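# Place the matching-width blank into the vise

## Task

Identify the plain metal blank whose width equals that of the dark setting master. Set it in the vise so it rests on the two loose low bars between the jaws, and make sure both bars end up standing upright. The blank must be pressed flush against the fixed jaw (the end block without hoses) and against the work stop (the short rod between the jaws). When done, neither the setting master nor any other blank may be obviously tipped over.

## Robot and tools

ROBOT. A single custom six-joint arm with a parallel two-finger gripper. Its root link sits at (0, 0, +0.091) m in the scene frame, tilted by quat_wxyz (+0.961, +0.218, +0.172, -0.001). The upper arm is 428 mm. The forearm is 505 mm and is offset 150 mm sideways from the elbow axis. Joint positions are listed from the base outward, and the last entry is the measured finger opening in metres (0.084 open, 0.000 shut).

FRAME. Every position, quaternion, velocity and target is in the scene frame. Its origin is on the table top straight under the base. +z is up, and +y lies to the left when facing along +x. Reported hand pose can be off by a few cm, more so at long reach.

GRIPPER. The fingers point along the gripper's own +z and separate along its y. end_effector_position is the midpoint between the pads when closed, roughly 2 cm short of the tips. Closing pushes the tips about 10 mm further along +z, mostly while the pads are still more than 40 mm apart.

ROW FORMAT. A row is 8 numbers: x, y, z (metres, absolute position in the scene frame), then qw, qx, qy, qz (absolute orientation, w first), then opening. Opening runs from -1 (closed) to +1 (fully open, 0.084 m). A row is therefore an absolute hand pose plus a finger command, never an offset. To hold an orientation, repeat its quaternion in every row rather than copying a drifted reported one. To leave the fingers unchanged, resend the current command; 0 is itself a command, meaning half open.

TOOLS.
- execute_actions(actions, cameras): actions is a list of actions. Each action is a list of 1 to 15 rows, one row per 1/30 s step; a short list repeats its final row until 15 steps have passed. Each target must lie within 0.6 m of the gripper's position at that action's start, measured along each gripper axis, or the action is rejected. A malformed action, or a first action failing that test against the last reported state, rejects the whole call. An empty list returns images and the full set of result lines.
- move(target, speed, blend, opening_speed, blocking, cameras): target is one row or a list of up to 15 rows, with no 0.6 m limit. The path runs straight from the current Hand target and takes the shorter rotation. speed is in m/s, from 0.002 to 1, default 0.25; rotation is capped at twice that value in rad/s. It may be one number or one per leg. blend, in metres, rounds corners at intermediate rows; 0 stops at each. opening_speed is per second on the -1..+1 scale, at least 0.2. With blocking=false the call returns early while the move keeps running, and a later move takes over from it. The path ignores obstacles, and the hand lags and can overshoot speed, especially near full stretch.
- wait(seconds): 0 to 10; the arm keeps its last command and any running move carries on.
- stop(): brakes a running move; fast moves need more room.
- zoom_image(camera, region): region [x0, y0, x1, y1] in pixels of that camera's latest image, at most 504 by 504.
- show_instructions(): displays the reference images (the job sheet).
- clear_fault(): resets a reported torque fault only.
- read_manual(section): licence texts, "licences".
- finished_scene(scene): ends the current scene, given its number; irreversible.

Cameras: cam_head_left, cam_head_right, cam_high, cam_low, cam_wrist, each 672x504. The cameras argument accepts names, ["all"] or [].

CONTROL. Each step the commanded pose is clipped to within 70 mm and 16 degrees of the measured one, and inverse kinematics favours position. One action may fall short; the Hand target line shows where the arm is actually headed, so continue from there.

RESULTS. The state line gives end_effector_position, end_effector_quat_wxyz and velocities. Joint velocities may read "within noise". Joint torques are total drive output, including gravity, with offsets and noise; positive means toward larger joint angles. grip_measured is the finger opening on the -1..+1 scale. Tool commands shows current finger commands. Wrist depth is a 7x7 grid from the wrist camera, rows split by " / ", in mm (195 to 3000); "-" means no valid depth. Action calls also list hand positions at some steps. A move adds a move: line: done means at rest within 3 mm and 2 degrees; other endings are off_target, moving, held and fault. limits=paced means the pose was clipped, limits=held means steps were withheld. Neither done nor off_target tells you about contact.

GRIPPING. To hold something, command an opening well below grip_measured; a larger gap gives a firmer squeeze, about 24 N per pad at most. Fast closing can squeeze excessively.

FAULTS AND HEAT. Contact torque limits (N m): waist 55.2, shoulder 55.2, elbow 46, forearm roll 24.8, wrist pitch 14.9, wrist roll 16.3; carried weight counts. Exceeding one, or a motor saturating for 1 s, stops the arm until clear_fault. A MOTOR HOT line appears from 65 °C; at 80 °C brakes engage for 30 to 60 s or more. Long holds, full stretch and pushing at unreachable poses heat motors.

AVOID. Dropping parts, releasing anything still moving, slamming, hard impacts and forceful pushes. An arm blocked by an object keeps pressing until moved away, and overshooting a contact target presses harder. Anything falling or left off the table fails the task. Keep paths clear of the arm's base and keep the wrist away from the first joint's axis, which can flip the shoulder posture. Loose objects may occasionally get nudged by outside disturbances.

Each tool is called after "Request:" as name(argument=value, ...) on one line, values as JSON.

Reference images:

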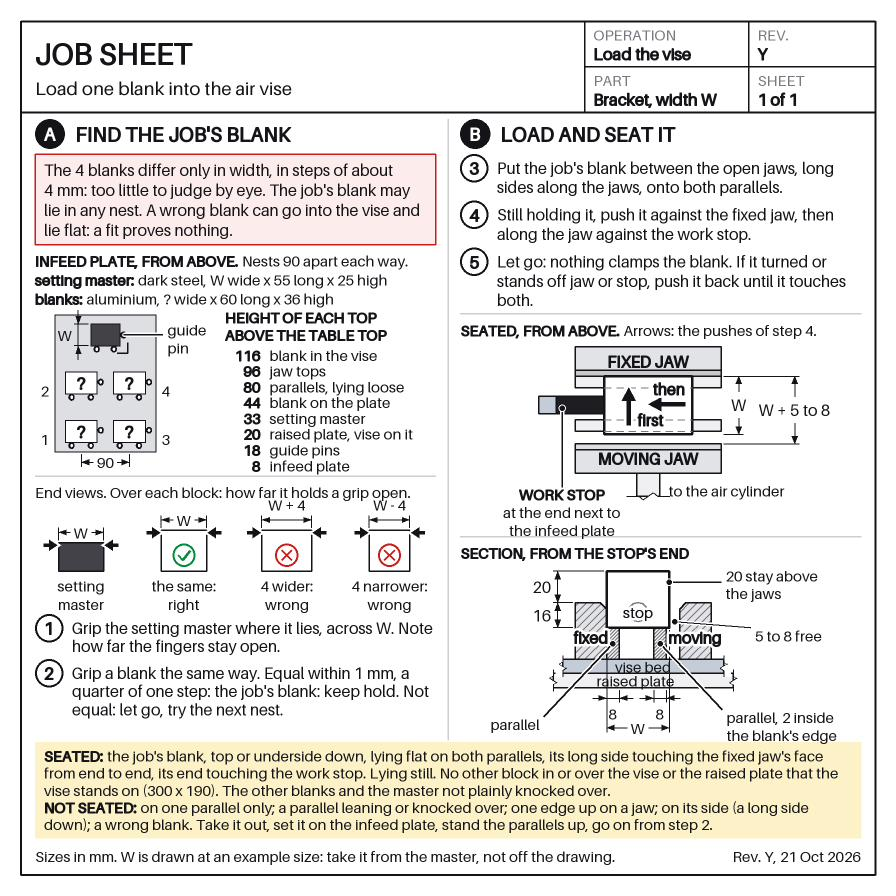

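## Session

Request:
execute_actions(actions=[], cameras=["cam_high", "cam_wrist"])

Scene clock: 0.00 s.
end_effector_position=(+0.8429, +0.1359, +0.2090) grip_measured=+1.00 end_effector_quat_wxyz=(-0.248, +0.932, +0.149, +0.220)
Joint positions: [0.306 -0.428 -1.228 -0.141 -0.111 -0.064 0.084]
Joint velocities: within noise
Joint torques (N m): no reading
Wrist depth (mm): [2406 2125 1892 1754 511 479 441 / 2206 1948 1758 1644 479 451 417 / 1960 1766 1637 1524 452 419 390 / 1831 1651 1512 453 427 397 372 / 1658 1523 1422 420 399 372 354 / 1554 1435 413 399 379 356 335 / 1465 1342 393 380 361 340 321]
Hand target: +0.8429, +0.1359, +0.2090; -0.248, +0.932, +0.149, +0.220
Tool commands: gripper/opening=+1.0
Images, in order (width x height): cam_high 672x504, cam_wrist 672x504.

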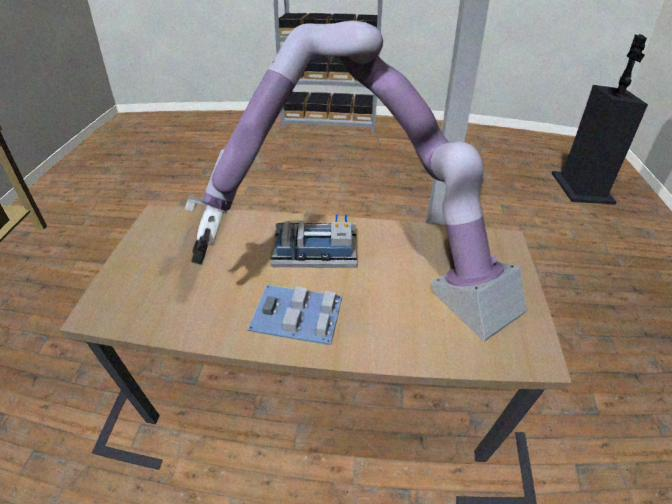

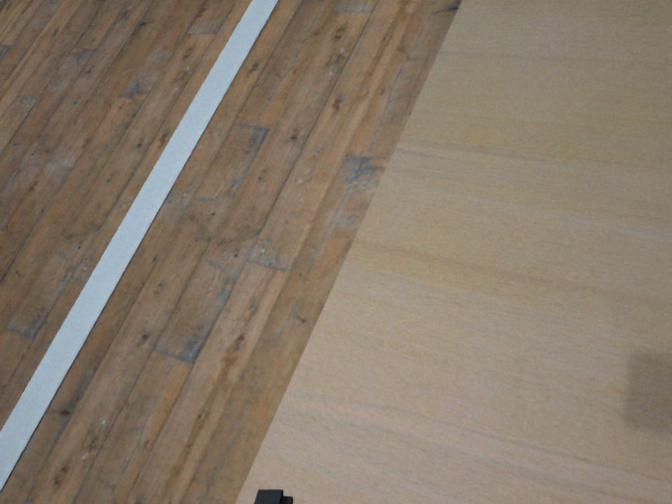

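Request:
move(target=[[0.60, 0.09, 0.36, 0, 0.70711, 0.70711, 0, 0.6]], speed=[0.35], cameras=["cam_wrist"])

Request:
zoom_image(camera="cam_wrist", region=[130, 115, 382, 367])

Request:
zoom_image(camera="cam_wrist", region=[380, 190, 506, 316])

Scene clock: 10.17 s.
end_effector_position=(+0.6000, +0.0900, +0.3600) grip_measured=+0.59 end_effector_quat_wxyz=(+0.000, +0.707, +0.707, +0.000)
Joint positions: [0.706 -0.09 -0.992 -0.667 -1.037 -0.479 0.069]
Joint torques (N m): [16.26 32.84 -19.39 -1 -2.7 -1.49]
Wrist depth (mm): [488 488 487 488 488 487 488 / 489 489 488 489 487 489 488 / 490 489 481 446 482 490 487 / 491 491 482 483 458 490 490 / 491 492 483 484 483 491 491 / 494 493 492 492 492 492 492 / 494 493 494 493 492 493 493]
Hand target: +0.6000, +0.0900, +0.3600; +0.000, +0.707, +0.707, +0.000
Off the commanded pose: 0.000 m, 0 deg.
move: done
Images, in order (width x height): cam_wrist 672x504.

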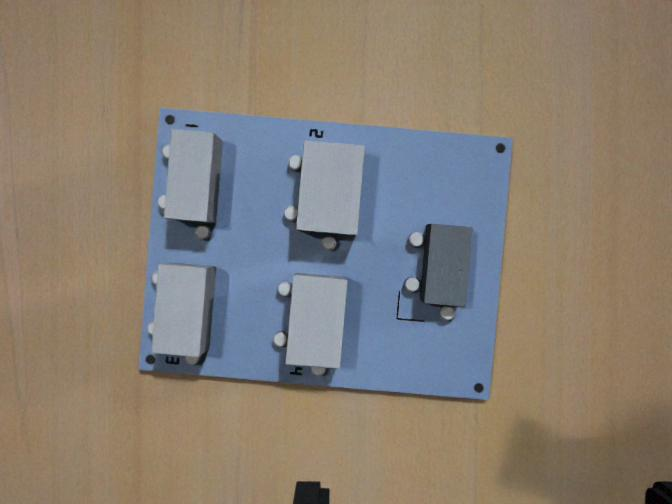

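Scaled by 2.000 from the camera's 672x504 image, which has a finer 960x720 frame.

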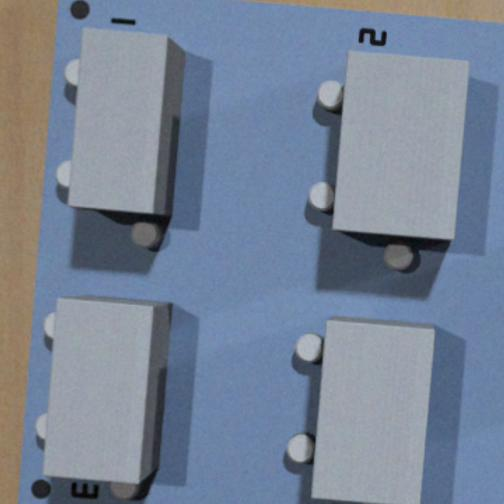

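Scaled by 4.000 from the camera's 672x504 image, which has a finer 960x720 frame.

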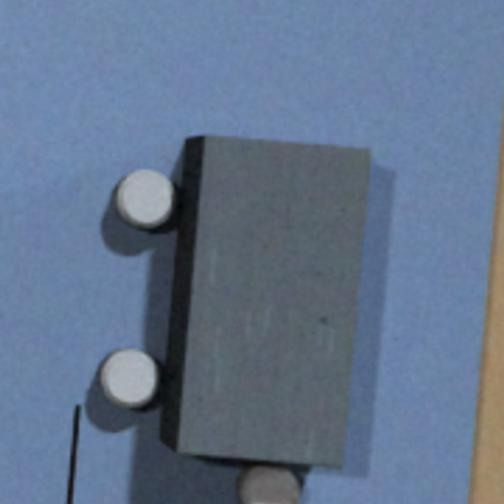

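Request:
move(target=[[0.6435, 0.1420, 0.10, 0, 0.7349, 0.6782, 0, 0.4], [0.6435, 0.1420, 0.043, 0, 0.7349, 0.6782, 0, 0.4], [0.6435, 0.1420, 0.043, 0, 0.7349, 0.6782, 0, -1]], speed=[0.35, 0.1, 0.1], blend=[0.02, 0, 0], opening_speed=1.2, cameras=[])

Request:
move(target=[[0.6435, 0.1420, 0.043, 0, 0.7349, 0.6782, 0, 0.4], [0.6435, 0.1420, 0.11, 0, 0.7349, 0.6782, 0, 0.4], [0.4673, 0.2028, 0.11, 0, 0.7349, 0.6782, 0, 0.4], [0.4673, 0.2028, 0.0485, 0, 0.7349, 0.6782, 0, 0.4], [0.4673, 0.2028, 0.0485, 0, 0.7349, 0.6782, 0, -1]], speed=[0.1, 0.2, 0.3, 0.1, 0.1], blend=[0, 0.015, 0.015, 0, 0], opening_speed=1.2, cameras=["cam_wrist"])

Request:
move(target=[[0.4673, 0.2028, 0.16, 0, 0.7349, 0.6782, 0, -1], [0.595, -0.17, 0.27, 0, 0.70711, 0.70711, 0, -1]], speed=[0.2, 0.35], blend=[0.04, 0], cameras=["cam_wrist"])

Request:
zoom_image(camera="cam_wrist", region=[314, 164, 566, 416])

Scene clock: 42.00 s.
end_effector_position=(+0.6435, +0.1420, +0.0430) grip_measured=-0.36 end_effector_quat_wxyz=(+0.000, +0.735, +0.678, +0.000)
Joint positions: [0.442 -0.636 -1.088 -1.105 -0.62 -0.074 0.028]
Joint torques (N m): [11.23 23.79 -19.43 -0.86 2.38 1.11]
Wrist depth (mm): [- - - - - - - / - - - - - - - / - - - - - - - / - - - - - - - / - - - - - - - / - - - - - - - / - - - - - - -]
Hand target: +0.6435, +0.1420, +0.0430; +0.000, +0.735, +0.678, +0.000
Off the commanded pose: 0.000 m, 0 deg.
move: done; limits=paced
No camera images: "cameras" was empty.

Scene clock: 47.10 s.
end_effector_position=(+0.4673, +0.2028, +0.0485) grip_measured=-0.36 end_effector_quat_wxyz=(+0.000, +0.735, +0.678, +0.000)
Joint positions: [0.665 -0.632 -0.817 -1.291 -0.588 0.409 0.029]
Joint torques (N m): [9.72 17.92 -16.26 -0.29 2.37 1.39]
Wrist depth (mm): [- - - - - - - / - - - - - - - / - - - - - - - / - - - - - - - / - - - - - - - / - - - - - - - / - - - - - - -]
Hand target: +0.4673, +0.2028, +0.0485; +0.000, +0.735, +0.678, +0.000
Off the commanded pose: 0.000 m, 0 deg.
move: done
Images, in order (width x height): cam_wrist 672x504.

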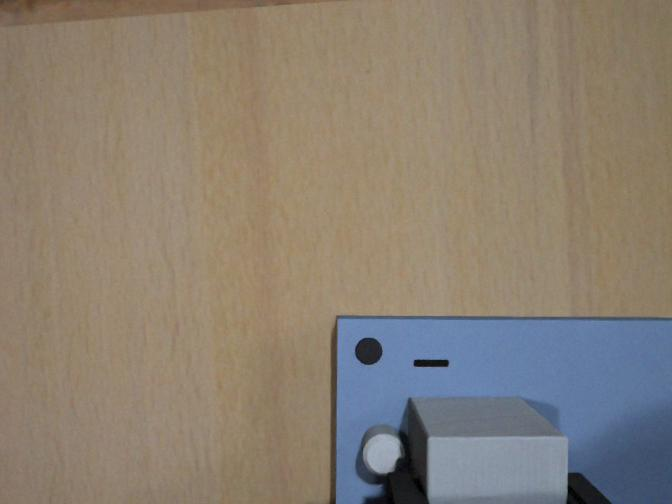

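Scene clock: 49.67 s.
end_effector_position=(+0.5950, -0.1700, +0.2700) grip_measured=-0.36 end_effector_quat_wxyz=(+0.000, +0.707, +0.707, +0.000)
Joint positions: [0.168 0.211 -0.769 -0.695 -0.818 -0.96 0.029]
Joint torques (N m): [0.79 8.61 -32.33 1.7 -2.49 -1.55]
Wrist depth (mm): [399 399 398 399 398 398 398 / 400 399 400 399 399 399 399 / 400 400 400 399 380 380 399 / 381 342 341 340 305 341 400 / 305 306 341 319 321 340 401 / 306 306 342 - 309 342 401 / 306 307 - - - 381 402]
Hand target: +0.5950, -0.1700, +0.2700; +0.000, +0.707, +0.707, +0.000
Off the commanded pose: 0.000 m, 0 deg.
move: done; limits=paced
Images, in order (width x height): cam_wrist 672x504.

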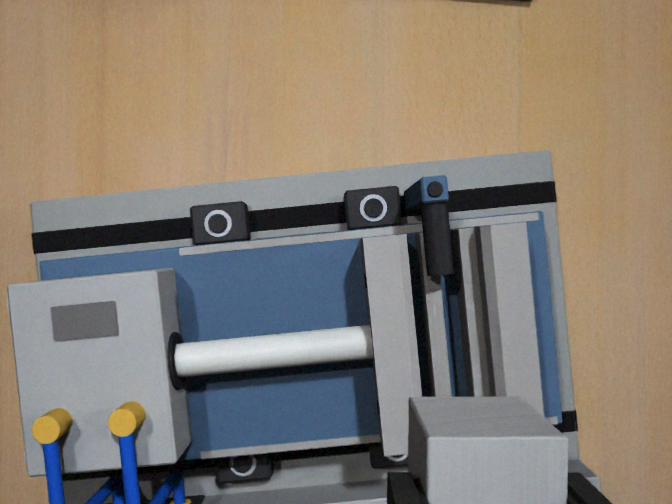

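Scaled by 2.000 from the camera's 672x504 image, which has a finer 960x720 frame.

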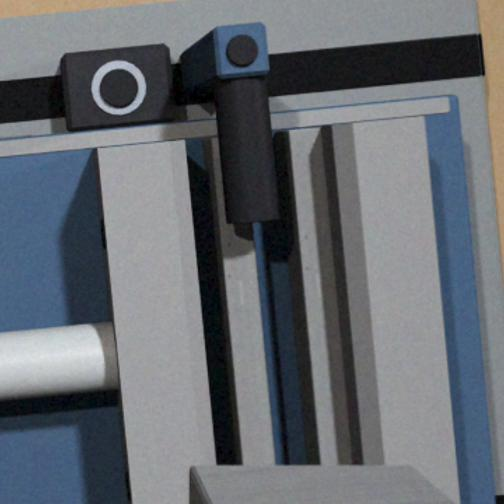

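Request:
move(target=[[0.60, -0.165, 0.27, 0, 0.67301, 0.73963, 0, -1]], speed=[0.25], cameras=["cam_wrist"])

Request:
zoom_image(camera="cam_wrist", region=[334, 164, 586, 416])

Scene clock: 65.43 s.
end_effector_position=(+0.6000, -0.1650, +0.2700) grip_measured=-0.36 end_effector_quat_wxyz=(+0.000, +0.673, +0.740, +0.000)
Joint positions: [0.178 0.196 -0.781 -0.698 -0.821 -1.043 0.029]
Joint torques (N m): [11.83 9.22 -32.17 1.66 -2.5 -1.41]
Wrist depth (mm): [400 399 398 399 398 399 398 / 400 399 399 399 400 399 398 / 399 401 400 400 400 399 399 / 341 340 341 341 305 380 400 / 306 310 341 318 321 341 400 / 306 312 342 342 322 342 401 / 306 342 - - - 402 402]
Hand target: +0.6000, -0.1650, +0.2700; +0.000, +0.673, +0.740, +0.000
Off the commanded pose: 0.000 m, 0 deg.
move: done
Images, in order (width x height): cam_wrist 672x504.

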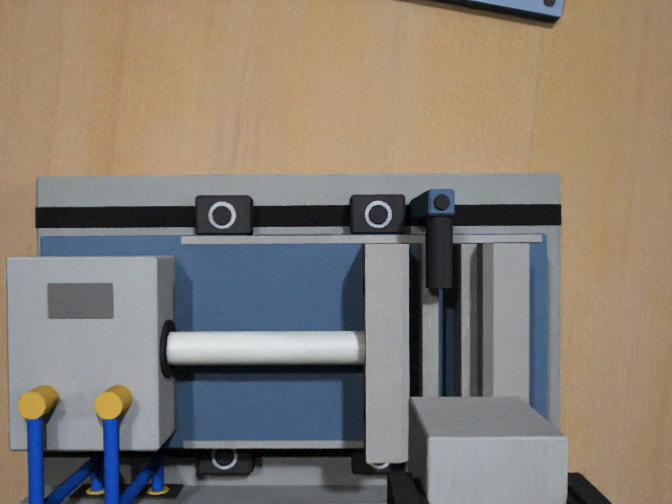

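Scaled by 2.000 from the camera's 672x504 image, which has a finer 960x720 frame.

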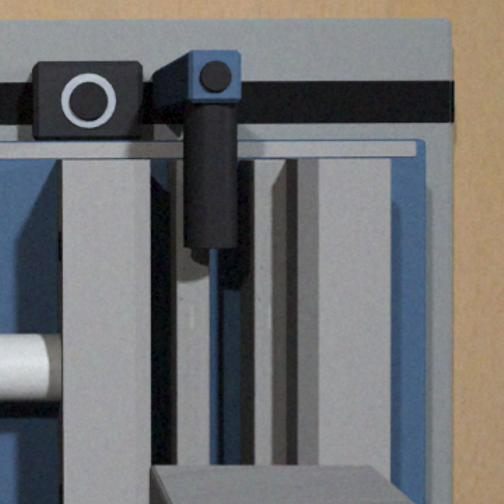

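Request:
move(target=[[0.61620, -0.14941, 0.152, 0, 0.67301, 0.73963, 0, -1], [0.61620, -0.14941, 0.1211, 0, 0.67301, 0.73963, 0, -1]], speed=[0.2, 0.05], cameras=["cam_wrist"])

Request:
zoom_image(camera="cam_wrist", region=[340, 252, 592, 504])

Request:
move(target=[[0.61894, -0.14915, 0.1211, 0, 0.67301, 0.73963, 0, -1]], speed=[0.01], cameras=[])

Request:
move(target=[[0.61924, -0.14912, 0.1211, 0, 0.67301, 0.73963, 0, -1]], speed=[0.005], cameras=["cam_wrist"])

Request:
zoom_image(camera="cam_wrist", region=[340, 252, 592, 504])

Scene clock: 103.37 s.
end_effector_position=(+0.6162, -0.1494, +0.1212) grip_measured=-0.36 end_effector_quat_wxyz=(+0.000, +0.673, +0.740, +0.000)
Joint positions: [0.057 -0.094 -0.79 -0.957 -0.563 -0.815 0.029]
Joint torques (N m): [2.54 16.51 -25.65 -0.93 2.75 1.39]
Wrist depth (mm): [250 251 251 251 251 250 250 / 251 251 251 250 251 250 250 / 251 232 251 251 251 231 251 / 217 217 232 216 - 231 231 / - - - - - - 251 / - - - - - - 252 / - - - - - - 253]
Hand target: +0.6162, -0.1494, +0.1211; +0.000, +0.673, +0.740, +0.000
Off the commanded pose: 0.000 m, 0 deg.
move: done
Images, in order (width x height): cam_wrist 672x504.

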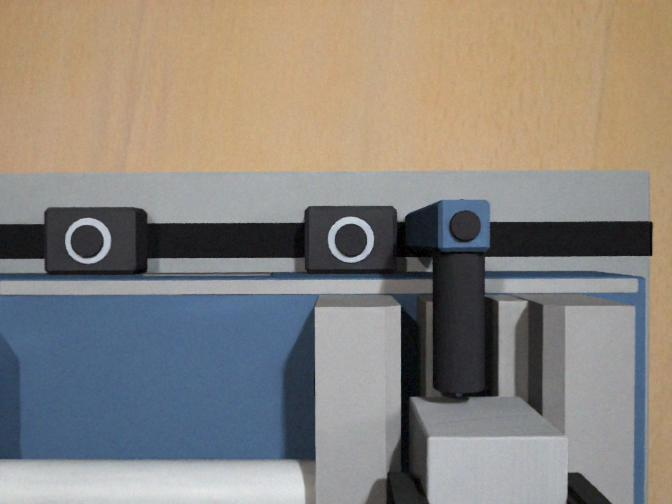

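Scaled by 2.000 from the camera's 672x504 image, which has a finer 960x720 frame.

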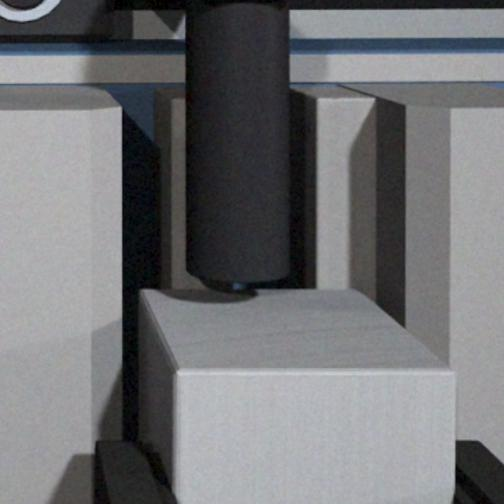

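Scene clock: 104.07 s.
end_effector_position=(+0.6188, -0.1492, +0.1211) grip_measured=-0.36 end_effector_quat_wxyz=(+0.000, +0.673, +0.740, +0.000)
Joint positions: [0.057 -0.099 -0.796 -0.955 -0.565 -0.818 0.029]
Joint torques (N m): [13.89 17.58 -31.12 1.47 -1.04 -1.34]
Wrist depth (mm): [251 250 251 250 250 250 250 / 251 251 251 251 250 250 250 / 251 232 251 250 251 231 250 / 217 217 232 216 - 231 231 / - - - - - - 251 / - - - - - - 252 / - - - - - - 252]
Hand target: +0.6189, -0.1491, +0.1211; +0.000, +0.673, +0.740, +0.000
Off the commanded pose: 0.000 m, 0 deg.
move: done
No camera images: "cameras" was empty.

Scene clock: 104.77 s.
end_effector_position=(+0.6192, -0.1492, +0.1211) grip_measured=-0.36 end_effector_quat_wxyz=(+0.000, +0.673, +0.740, +0.000)
Joint positions: [0.058 -0.099 -0.797 -0.954 -0.565 -0.818 0.029]
Joint torques (N m): [15.78 17.7 -39.26 0.68 3.5 -0.89]
Wrist depth (mm): [251 251 250 250 250 250 250 / 251 251 251 251 250 250 250 / 251 231 251 251 250 231 250 / 217 217 231 215 - 231 231 / - - - - - - 251 / - - - - - - 252 / - - - - - - 252]
Hand target: +0.6192, -0.1491, +0.1211; +0.000, +0.673, +0.740, +0.000
Off the commanded pose: 0.000 m, 0 deg.
move: done
Images, in order (width x height): cam_wrist 672x504.

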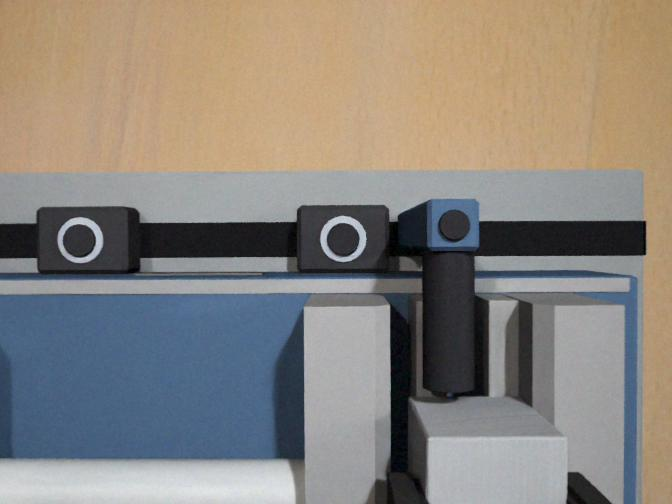

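Scaled by 2.000 from the camera's 672x504 image, which has a finer 960x720 frame.

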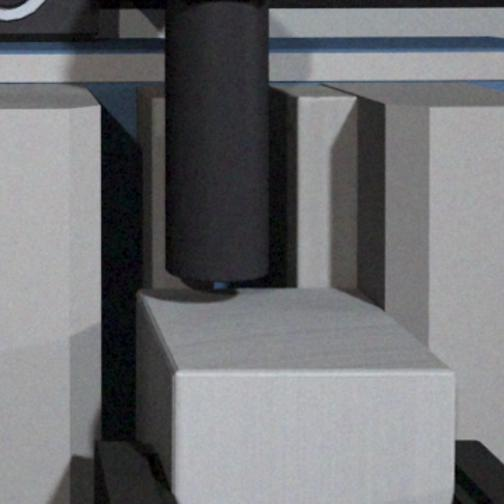

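Request:
move(target=[[0.61899, -0.14914, 0.1211, 0, 0.67301, 0.73963, 0, -1], [0.61859, -0.14486, 0.1211, 0, 0.67301, 0.73963, 0, -1]], speed=[0.005, 0.01], cameras=[])

Request:
move(target=[[0.61856, -0.14456, 0.1211, 0, 0.67301, 0.73963, 0, -1]], speed=[0.005], cameras=["cam_wrist"])

Request:
zoom_image(camera="cam_wrist", region=[370, 380, 620, 504])

Scene clock: 116.63 s.
end_effector_position=(+0.6186, -0.1449, +0.1211) grip_measured=-0.36 end_effector_quat_wxyz=(+0.000, +0.673, +0.740, +0.000)
Joint positions: [0.065 -0.102 -0.796 -0.958 -0.566 -0.806 0.029]
Joint torques (N m): [19.22 18.79 -20.93 -1.23 2.06 1.75]
Wrist depth (mm): [251 250 250 250 250 250 250 / 251 251 251 251 250 250 251 / 251 251 251 251 251 231 250 / 216 232 231 215 - 231 231 / - - - - - - 251 / - - - - - - 252 / - - - - - - 252]
Hand target: +0.6186, -0.1449, +0.1211; +0.000, +0.673, +0.740, +0.000
Off the commanded pose: 0.000 m, 0 deg.
move: done
No camera images: "cameras" was empty.

Scene clock: 117.33 s.
end_effector_position=(+0.6186, -0.1446, +0.1211) grip_measured=-0.36 end_effector_quat_wxyz=(+0.000, +0.673, +0.740, +0.000)
Joint positions: [0.066 -0.102 -0.796 -0.958 -0.566 -0.805 0.029]
Joint torques (N m): [17.93 17.99 -20.7 -1.29 1.59 1.76]
Wrist depth (mm): [250 251 250 250 250 250 250 / 251 251 251 251 250 250 250 / 251 251 251 251 251 231 250 / 216 231 231 216 - 231 231 / - - - - - - 251 / - - - - - - 252 / - - - - - - 252]
Hand target: +0.6186, -0.1446, +0.1211; +0.000, +0.673, +0.740, +0.000
Off the commanded pose: 0.000 m, 0 deg.
move: done
Images, in order (width x height): cam_wrist 672x504.

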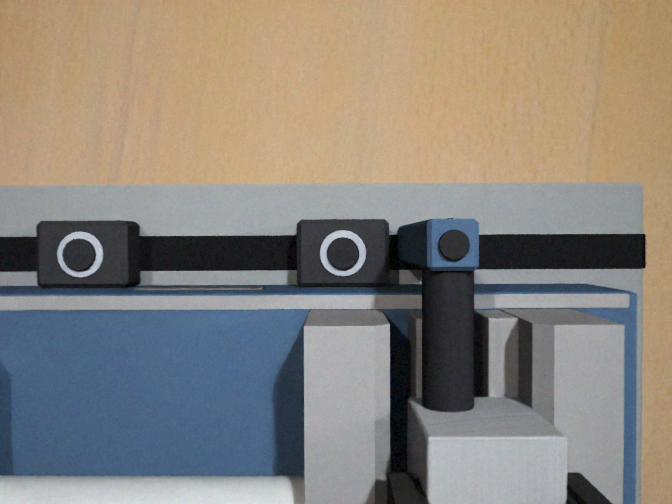

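Scaled by 2.016 from the camera's 672x504 image, which has a finer 960x720 frame.

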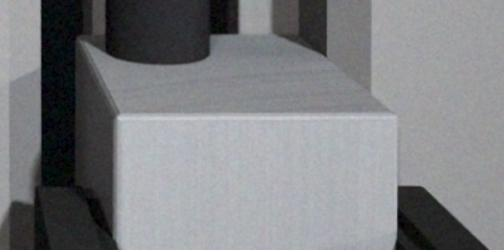

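Request:
move(target=[[0.61853, -0.14426, 0.1211, 0, 0.67301, 0.73963, 0, -1]], speed=[0.005], cameras=[])

Request:
move(target=[[0.61850, -0.14396, 0.1211, 0, 0.67301, 0.73963, 0, -1]], speed=[0.005], cameras=["cam_wrist"])

Request:
zoom_image(camera="cam_wrist", region=[370, 380, 620, 504])

Scene clock: 125.97 s.
end_effector_position=(+0.6185, -0.1443, +0.1211) grip_measured=-0.36 end_effector_quat_wxyz=(+0.000, +0.673, +0.740, +0.000)
Joint positions: [0.067 -0.103 -0.796 -0.959 -0.567 -0.804 0.029]
Joint torques (N m): [18.72 16.77 -19.55 -1.01 2.46 1.76]
Wrist depth (mm): [251 251 250 250 250 250 250 / 251 251 251 250 250 251 250 / 251 251 251 251 250 231 250 / 216 232 232 215 - 231 231 / - - - - - - 251 / - - - - - - 251 / - - - - - - 252]
Hand target: +0.6185, -0.1443, +0.1211; +0.000, +0.673, +0.740, +0.000
Off the commanded pose: 0.000 m, 0 deg.
move: done
No camera images: "cameras" was empty.

Scene clock: 126.67 s.
end_effector_position=(+0.6185, -0.1440, +0.1211) grip_measured=-0.36 end_effector_quat_wxyz=(+0.000, +0.673, +0.740, +0.000)
Joint positions: [0.067 -0.103 -0.796 -0.959 -0.567 -0.804 0.029]
Joint torques (N m): [21.43 12.74 -15.22 -0.45 4.76 1.87]
Wrist depth (mm): [250 251 250 250 250 250 249 / 251 251 251 250 251 250 250 / 251 251 251 251 251 231 250 / 216 231 232 215 - 231 231 / 197 - - - - - 251 / - - - - - - 252 / - - - - - - 252]
Hand target: +0.6185, -0.1440, +0.1211; +0.000, +0.673, +0.740, +0.000
Off the commanded pose: 0.000 m, 0 deg.
move: done
Images, in order (width x height): cam_wrist 672x504.

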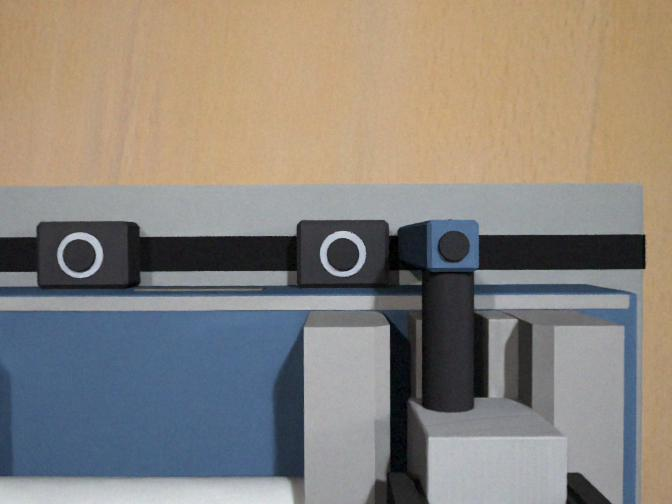

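Scaled by 2.016 from the camera's 672x504 image, which has a finer 960x720 frame.

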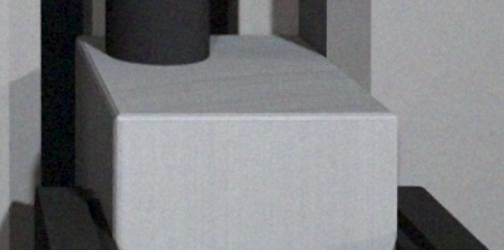

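Request:
move(target=[[0.61868, -0.14394, 0.1211, 0, 0.67301, 0.73963, 0, -1], [0.61868, -0.14394, 0.1204, 0, 0.67301, 0.73963, 0, -1]], speed=[0.005, 0.005], cameras=[])

Request:
move(target=[[0.61868, -0.14394, 0.1204, 0, 0.67301, 0.73963, 0, 0.4], [0.61868, -0.14394, 0.16, 0, 0.67301, 0.73963, 0, 0.4], [0.6694, -0.1793, 0.19, 0, 0.67301, 0.73963, 0, 0.4]], speed=[0.02, 0.06, 0.2], blend=[0, 0.01, 0], opening_speed=0.8, cameras=["cam_wrist"])

Request:
zoom_image(camera="cam_wrist", region=[290, 200, 390, 300])

Request:
zoom_image(camera="cam_wrist", region=[290, 390, 390, 490])

Scene clock: 144.77 s.
end_effector_position=(+0.6187, -0.1439, +0.1204) grip_measured=-0.35 end_effector_quat_wxyz=(+0.000, +0.673, +0.740, +0.000)
Joint positions: [0.067 -0.104 -0.796 -0.96 -0.566 -0.802 0.029]
Joint torques (N m): [5.9 11.68 -30.51 -1.33 10.18 1.9]
Wrist depth (mm): [250 250 250 250 249 249 249 / 250 250 250 250 250 250 249 / 251 250 250 250 250 231 250 / 215 231 231 215 231 230 231 / - 199 197 - - - 251 / - - - - - - 251 / - - - - - - 252]
Hand target: +0.6187, -0.1439, +0.1204; +0.000, +0.673, +0.740, +0.000
Off the commanded pose: 0.000 m, 0 deg.
move: done
No camera images: "cameras" was empty.

Scene clock: 148.43 s.
end_effector_position=(+0.6694, -0.1793, +0.1900) grip_measured=+0.39 end_effector_quat_wxyz=(+0.000, +0.673, +0.740, +0.000)
Joint positions: [0.066 -0.045 -0.927 -0.76 -0.691 -1.05 0.061]
Joint torques (N m): [2.47 16.92 -29.98 1.73 -2.64 -1.58]
Wrist depth (mm): [319 319 319 319 319 319 318 / 319 320 319 320 319 319 319 / 282 300 224 260 300 319 319 / 261 260 224 224 300 320 320 / 261 261 205 224 300 320 321 / 262 262 205 225 301 321 321 / 287 302 250 241 302 321 322]
Hand target: +0.6694, -0.1793, +0.1900; +0.000, +0.673, +0.740, +0.000
Off the commanded pose: 0.000 m, 0 deg.
move: done
Images, in order (width x height): cam_wrist 672x504.

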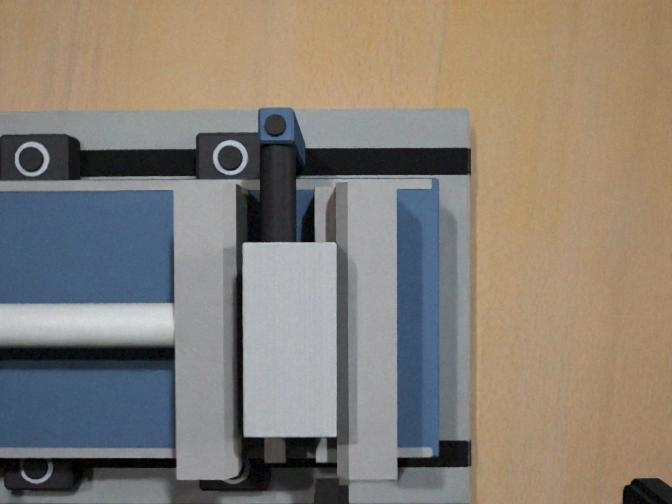

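Scaled by 5.040 from the camera's 672x504 image, which has a finer 960x720 frame.

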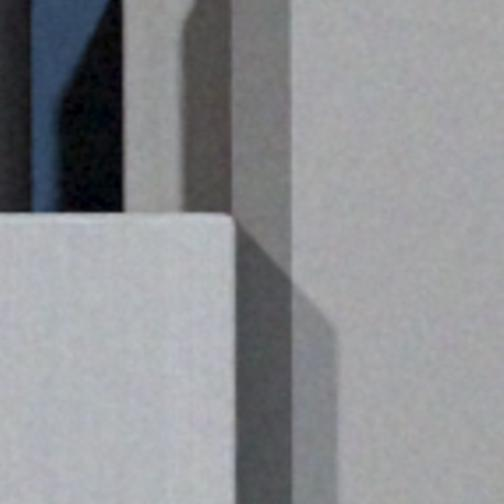

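Scaled by 5.040 from the camera's 672x504 image, which has a finer 960x720 frame.

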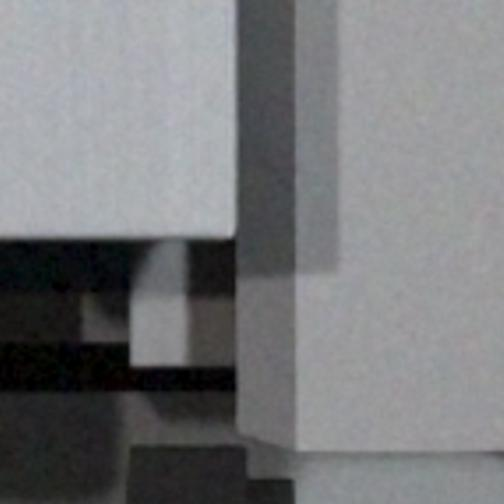

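Request:
move(target=[[0.6738, -0.2270, 0.19, 0, 0.67301, 0.73963, 0, 0.4]], speed=[0.2], cameras=["cam_wrist"])

Request:
zoom_image(camera="cam_wrist", region=[300, 80, 380, 160])

Request:
zoom_image(camera="cam_wrist", region=[300, 230, 380, 310])

Scene clock: 164.83 s.
end_effector_position=(+0.6738, -0.2270, +0.1900) grip_measured=+0.39 end_effector_quat_wxyz=(+0.000, +0.673, +0.740, +0.000)
Joint positions: [-0.019 -0.024 -0.95 -0.717 -0.678 -1.174 0.061]
Joint torques (N m): [2.58 42.22 -29.68 1.75 2.67 -1.52]
Wrist depth (mm): [283 299 223 245 299 318 318 / 260 260 223 223 299 319 319 / 260 260 204 224 299 320 319 / 261 260 224 224 300 319 320 / 261 261 241 241 301 320 320 / 286 299 286 297 297 321 321 / 322 323 322 322 321 322 321]
Hand target: +0.6738, -0.2270, +0.1900; +0.000, +0.673, +0.740, +0.000
Off the commanded pose: 0.000 m, 0 deg.
move: done
Images, in order (width x height): cam_wrist 672x504.

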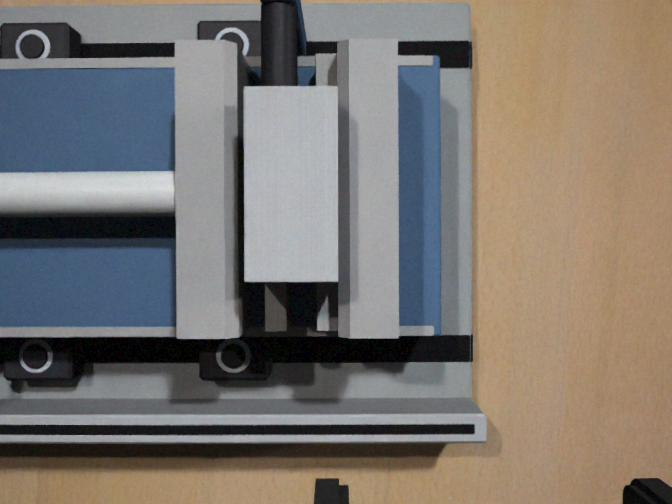

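Scaled by 6.300 from the camera's 672x504 image, which has a finer 960x720 frame.

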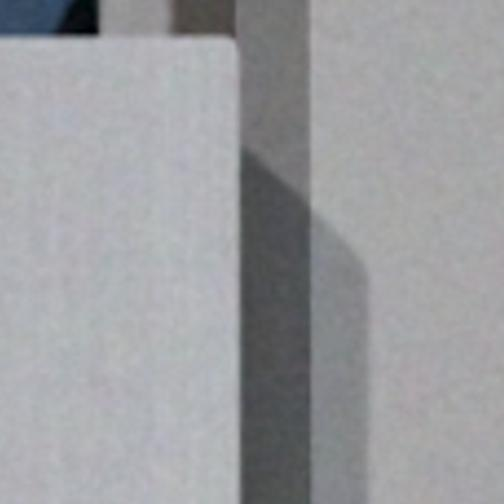

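Scaled by 6.300 from the camera's 672x504 image, which has a finer 960x720 frame.

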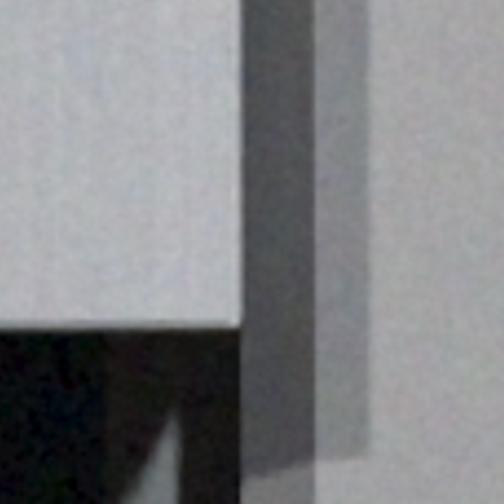

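Request:
move(target=[[0.61868, -0.14394, 0.165, 0, 0.67140, 0.74110, 0, 0.4], [0.61868, -0.14394, 0.1205, 0, 0.67140, 0.74110, 0, 0.4], [0.61868, -0.14394, 0.1205, 0, 0.67140, 0.74110, 0, -1]], speed=[0.2, 0.06, 0.02], opening_speed=0.8, cameras=[])

Request:
move(target=[[0.61866, -0.14366, 0.1205, 0, 0.67140, 0.74110, 0, -1]], speed=[0.005], cameras=["cam_wrist"])

Scene clock: 219.53 s.
end_effector_position=(+0.6186, -0.1440, +0.1205) grip_measured=-0.36 end_effector_quat_wxyz=(+0.000, +0.671, +0.741, +0.000)
Joint positions: [0.067 -0.104 -0.796 -0.96 -0.566 -0.807 0.029]
Joint torques (N m): [7.86 22.23 -38.23 -0.76 3.45 1.46]
Wrist depth (mm): [250 250 250 250 250 249 249 / 250 250 250 250 250 250 249 / 251 251 250 250 250 231 250 / 215 231 231 215 - 231 230 / 196 196 196 196 - 196 231 / - - - - - - 251 / - - - - - - 251]
Hand target: +0.6187, -0.1439, +0.1205; +0.000, +0.671, +0.741, +0.000
Off the commanded pose: 0.000 m, 0 deg.
move: done
No camera images: "cameras" was empty.

Scene clock: 220.23 s.
end_effector_position=(+0.6187, -0.1437, +0.1205) grip_measured=-0.36 end_effector_quat_wxyz=(+0.000, +0.671, +0.741, +0.000)
Joint positions: [0.067 -0.105 -0.796 -0.96 -0.566 -0.806 0.029]
Joint torques (N m): [17.71 15.86 -36 -1.86 4.35 1.81]
Wrist depth (mm): [250 250 250 250 250 249 249 / 250 250 250 250 250 249 250 / 251 251 250 250 250 231 250 / 215 231 231 215 - 231 231 / 196 196 196 196 - 196 231 / - - - - - - 251 / - - - - - - 251]
Hand target: +0.6187, -0.1437, +0.1205; +0.000, +0.671, +0.741, +0.000
Off the commanded pose: 0.000 m, 0 deg.
move: done
Images, in order (width x height): cam_wrist 672x504.

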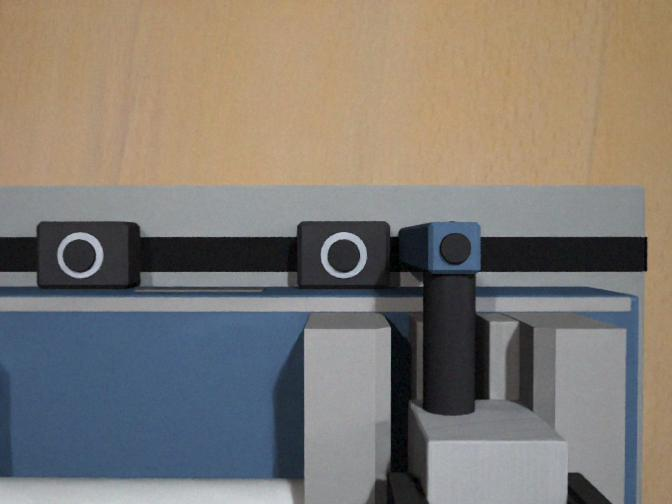

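Request:
move(target=[[0.61866, -0.14366, 0.1205, 0, 0.67140, 0.74110, 0, 0.4], [0.61866, -0.14366, 0.16, 0, 0.67140, 0.74110, 0, 0.4], [0.6738, -0.2270, 0.19, 0, 0.67301, 0.73963, 0, 0.4]], speed=[0.02, 0.06, 0.2], blend=[0, 0.01, 0], opening_speed=0.8, cameras=["cam_wrist"])

Request:
zoom_image(camera="cam_wrist", region=[300, 80, 380, 160])

Request:
zoom_image(camera="cam_wrist", region=[300, 230, 380, 310])

Scene clock: 232.17 s.
end_effector_position=(+0.6738, -0.2270, +0.1900) grip_measured=+0.39 end_effector_quat_wxyz=(+0.000, +0.673, +0.740, +0.000)
Joint positions: [-0.019 -0.024 -0.95 -0.717 -0.678 -1.174 0.061]
Joint torques (N m): [2.11 18.01 -30.64 1.98 -2.57 -1.49]
Wrist depth (mm): [284 299 223 245 299 318 318 / 260 260 223 223 299 319 319 / 260 260 204 223 299 319 319 / 261 261 224 224 300 320 320 / 261 261 241 241 301 320 320 / 286 299 286 297 296 322 321 / 323 323 322 322 322 322 321]
Hand target: +0.6738, -0.2270, +0.1900; +0.000, +0.673, +0.740, +0.000
Off the commanded pose: 0.000 m, 0 deg.
move: done
Images, in order (width x height): cam_wrist 672x504.

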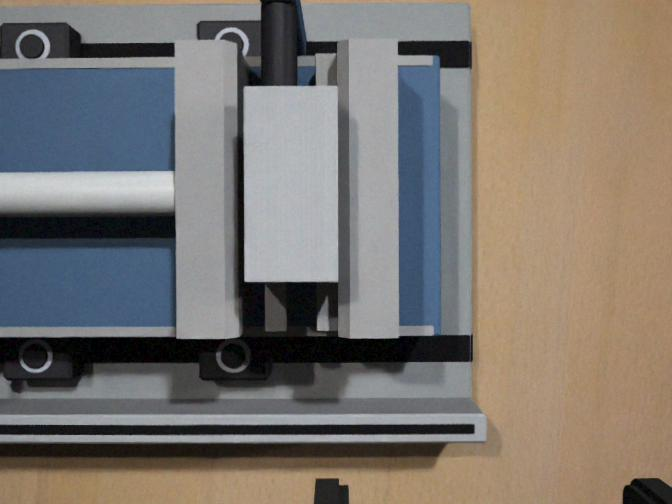

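Scaled by 6.300 from the camera's 672x504 image, which has a finer 960x720 frame.

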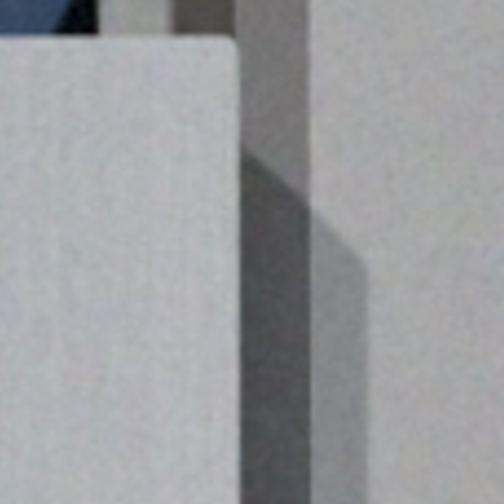

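Scaled by 6.300 from the camera's 672x504 image, which has a finer 960x720 frame.

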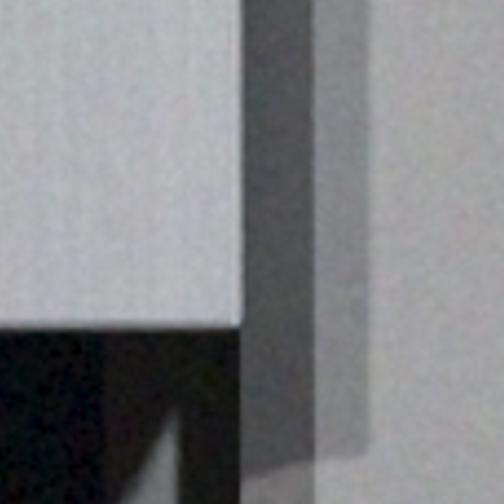

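Request:
finished_scene(scene=2)

The scene is finished: the task was done.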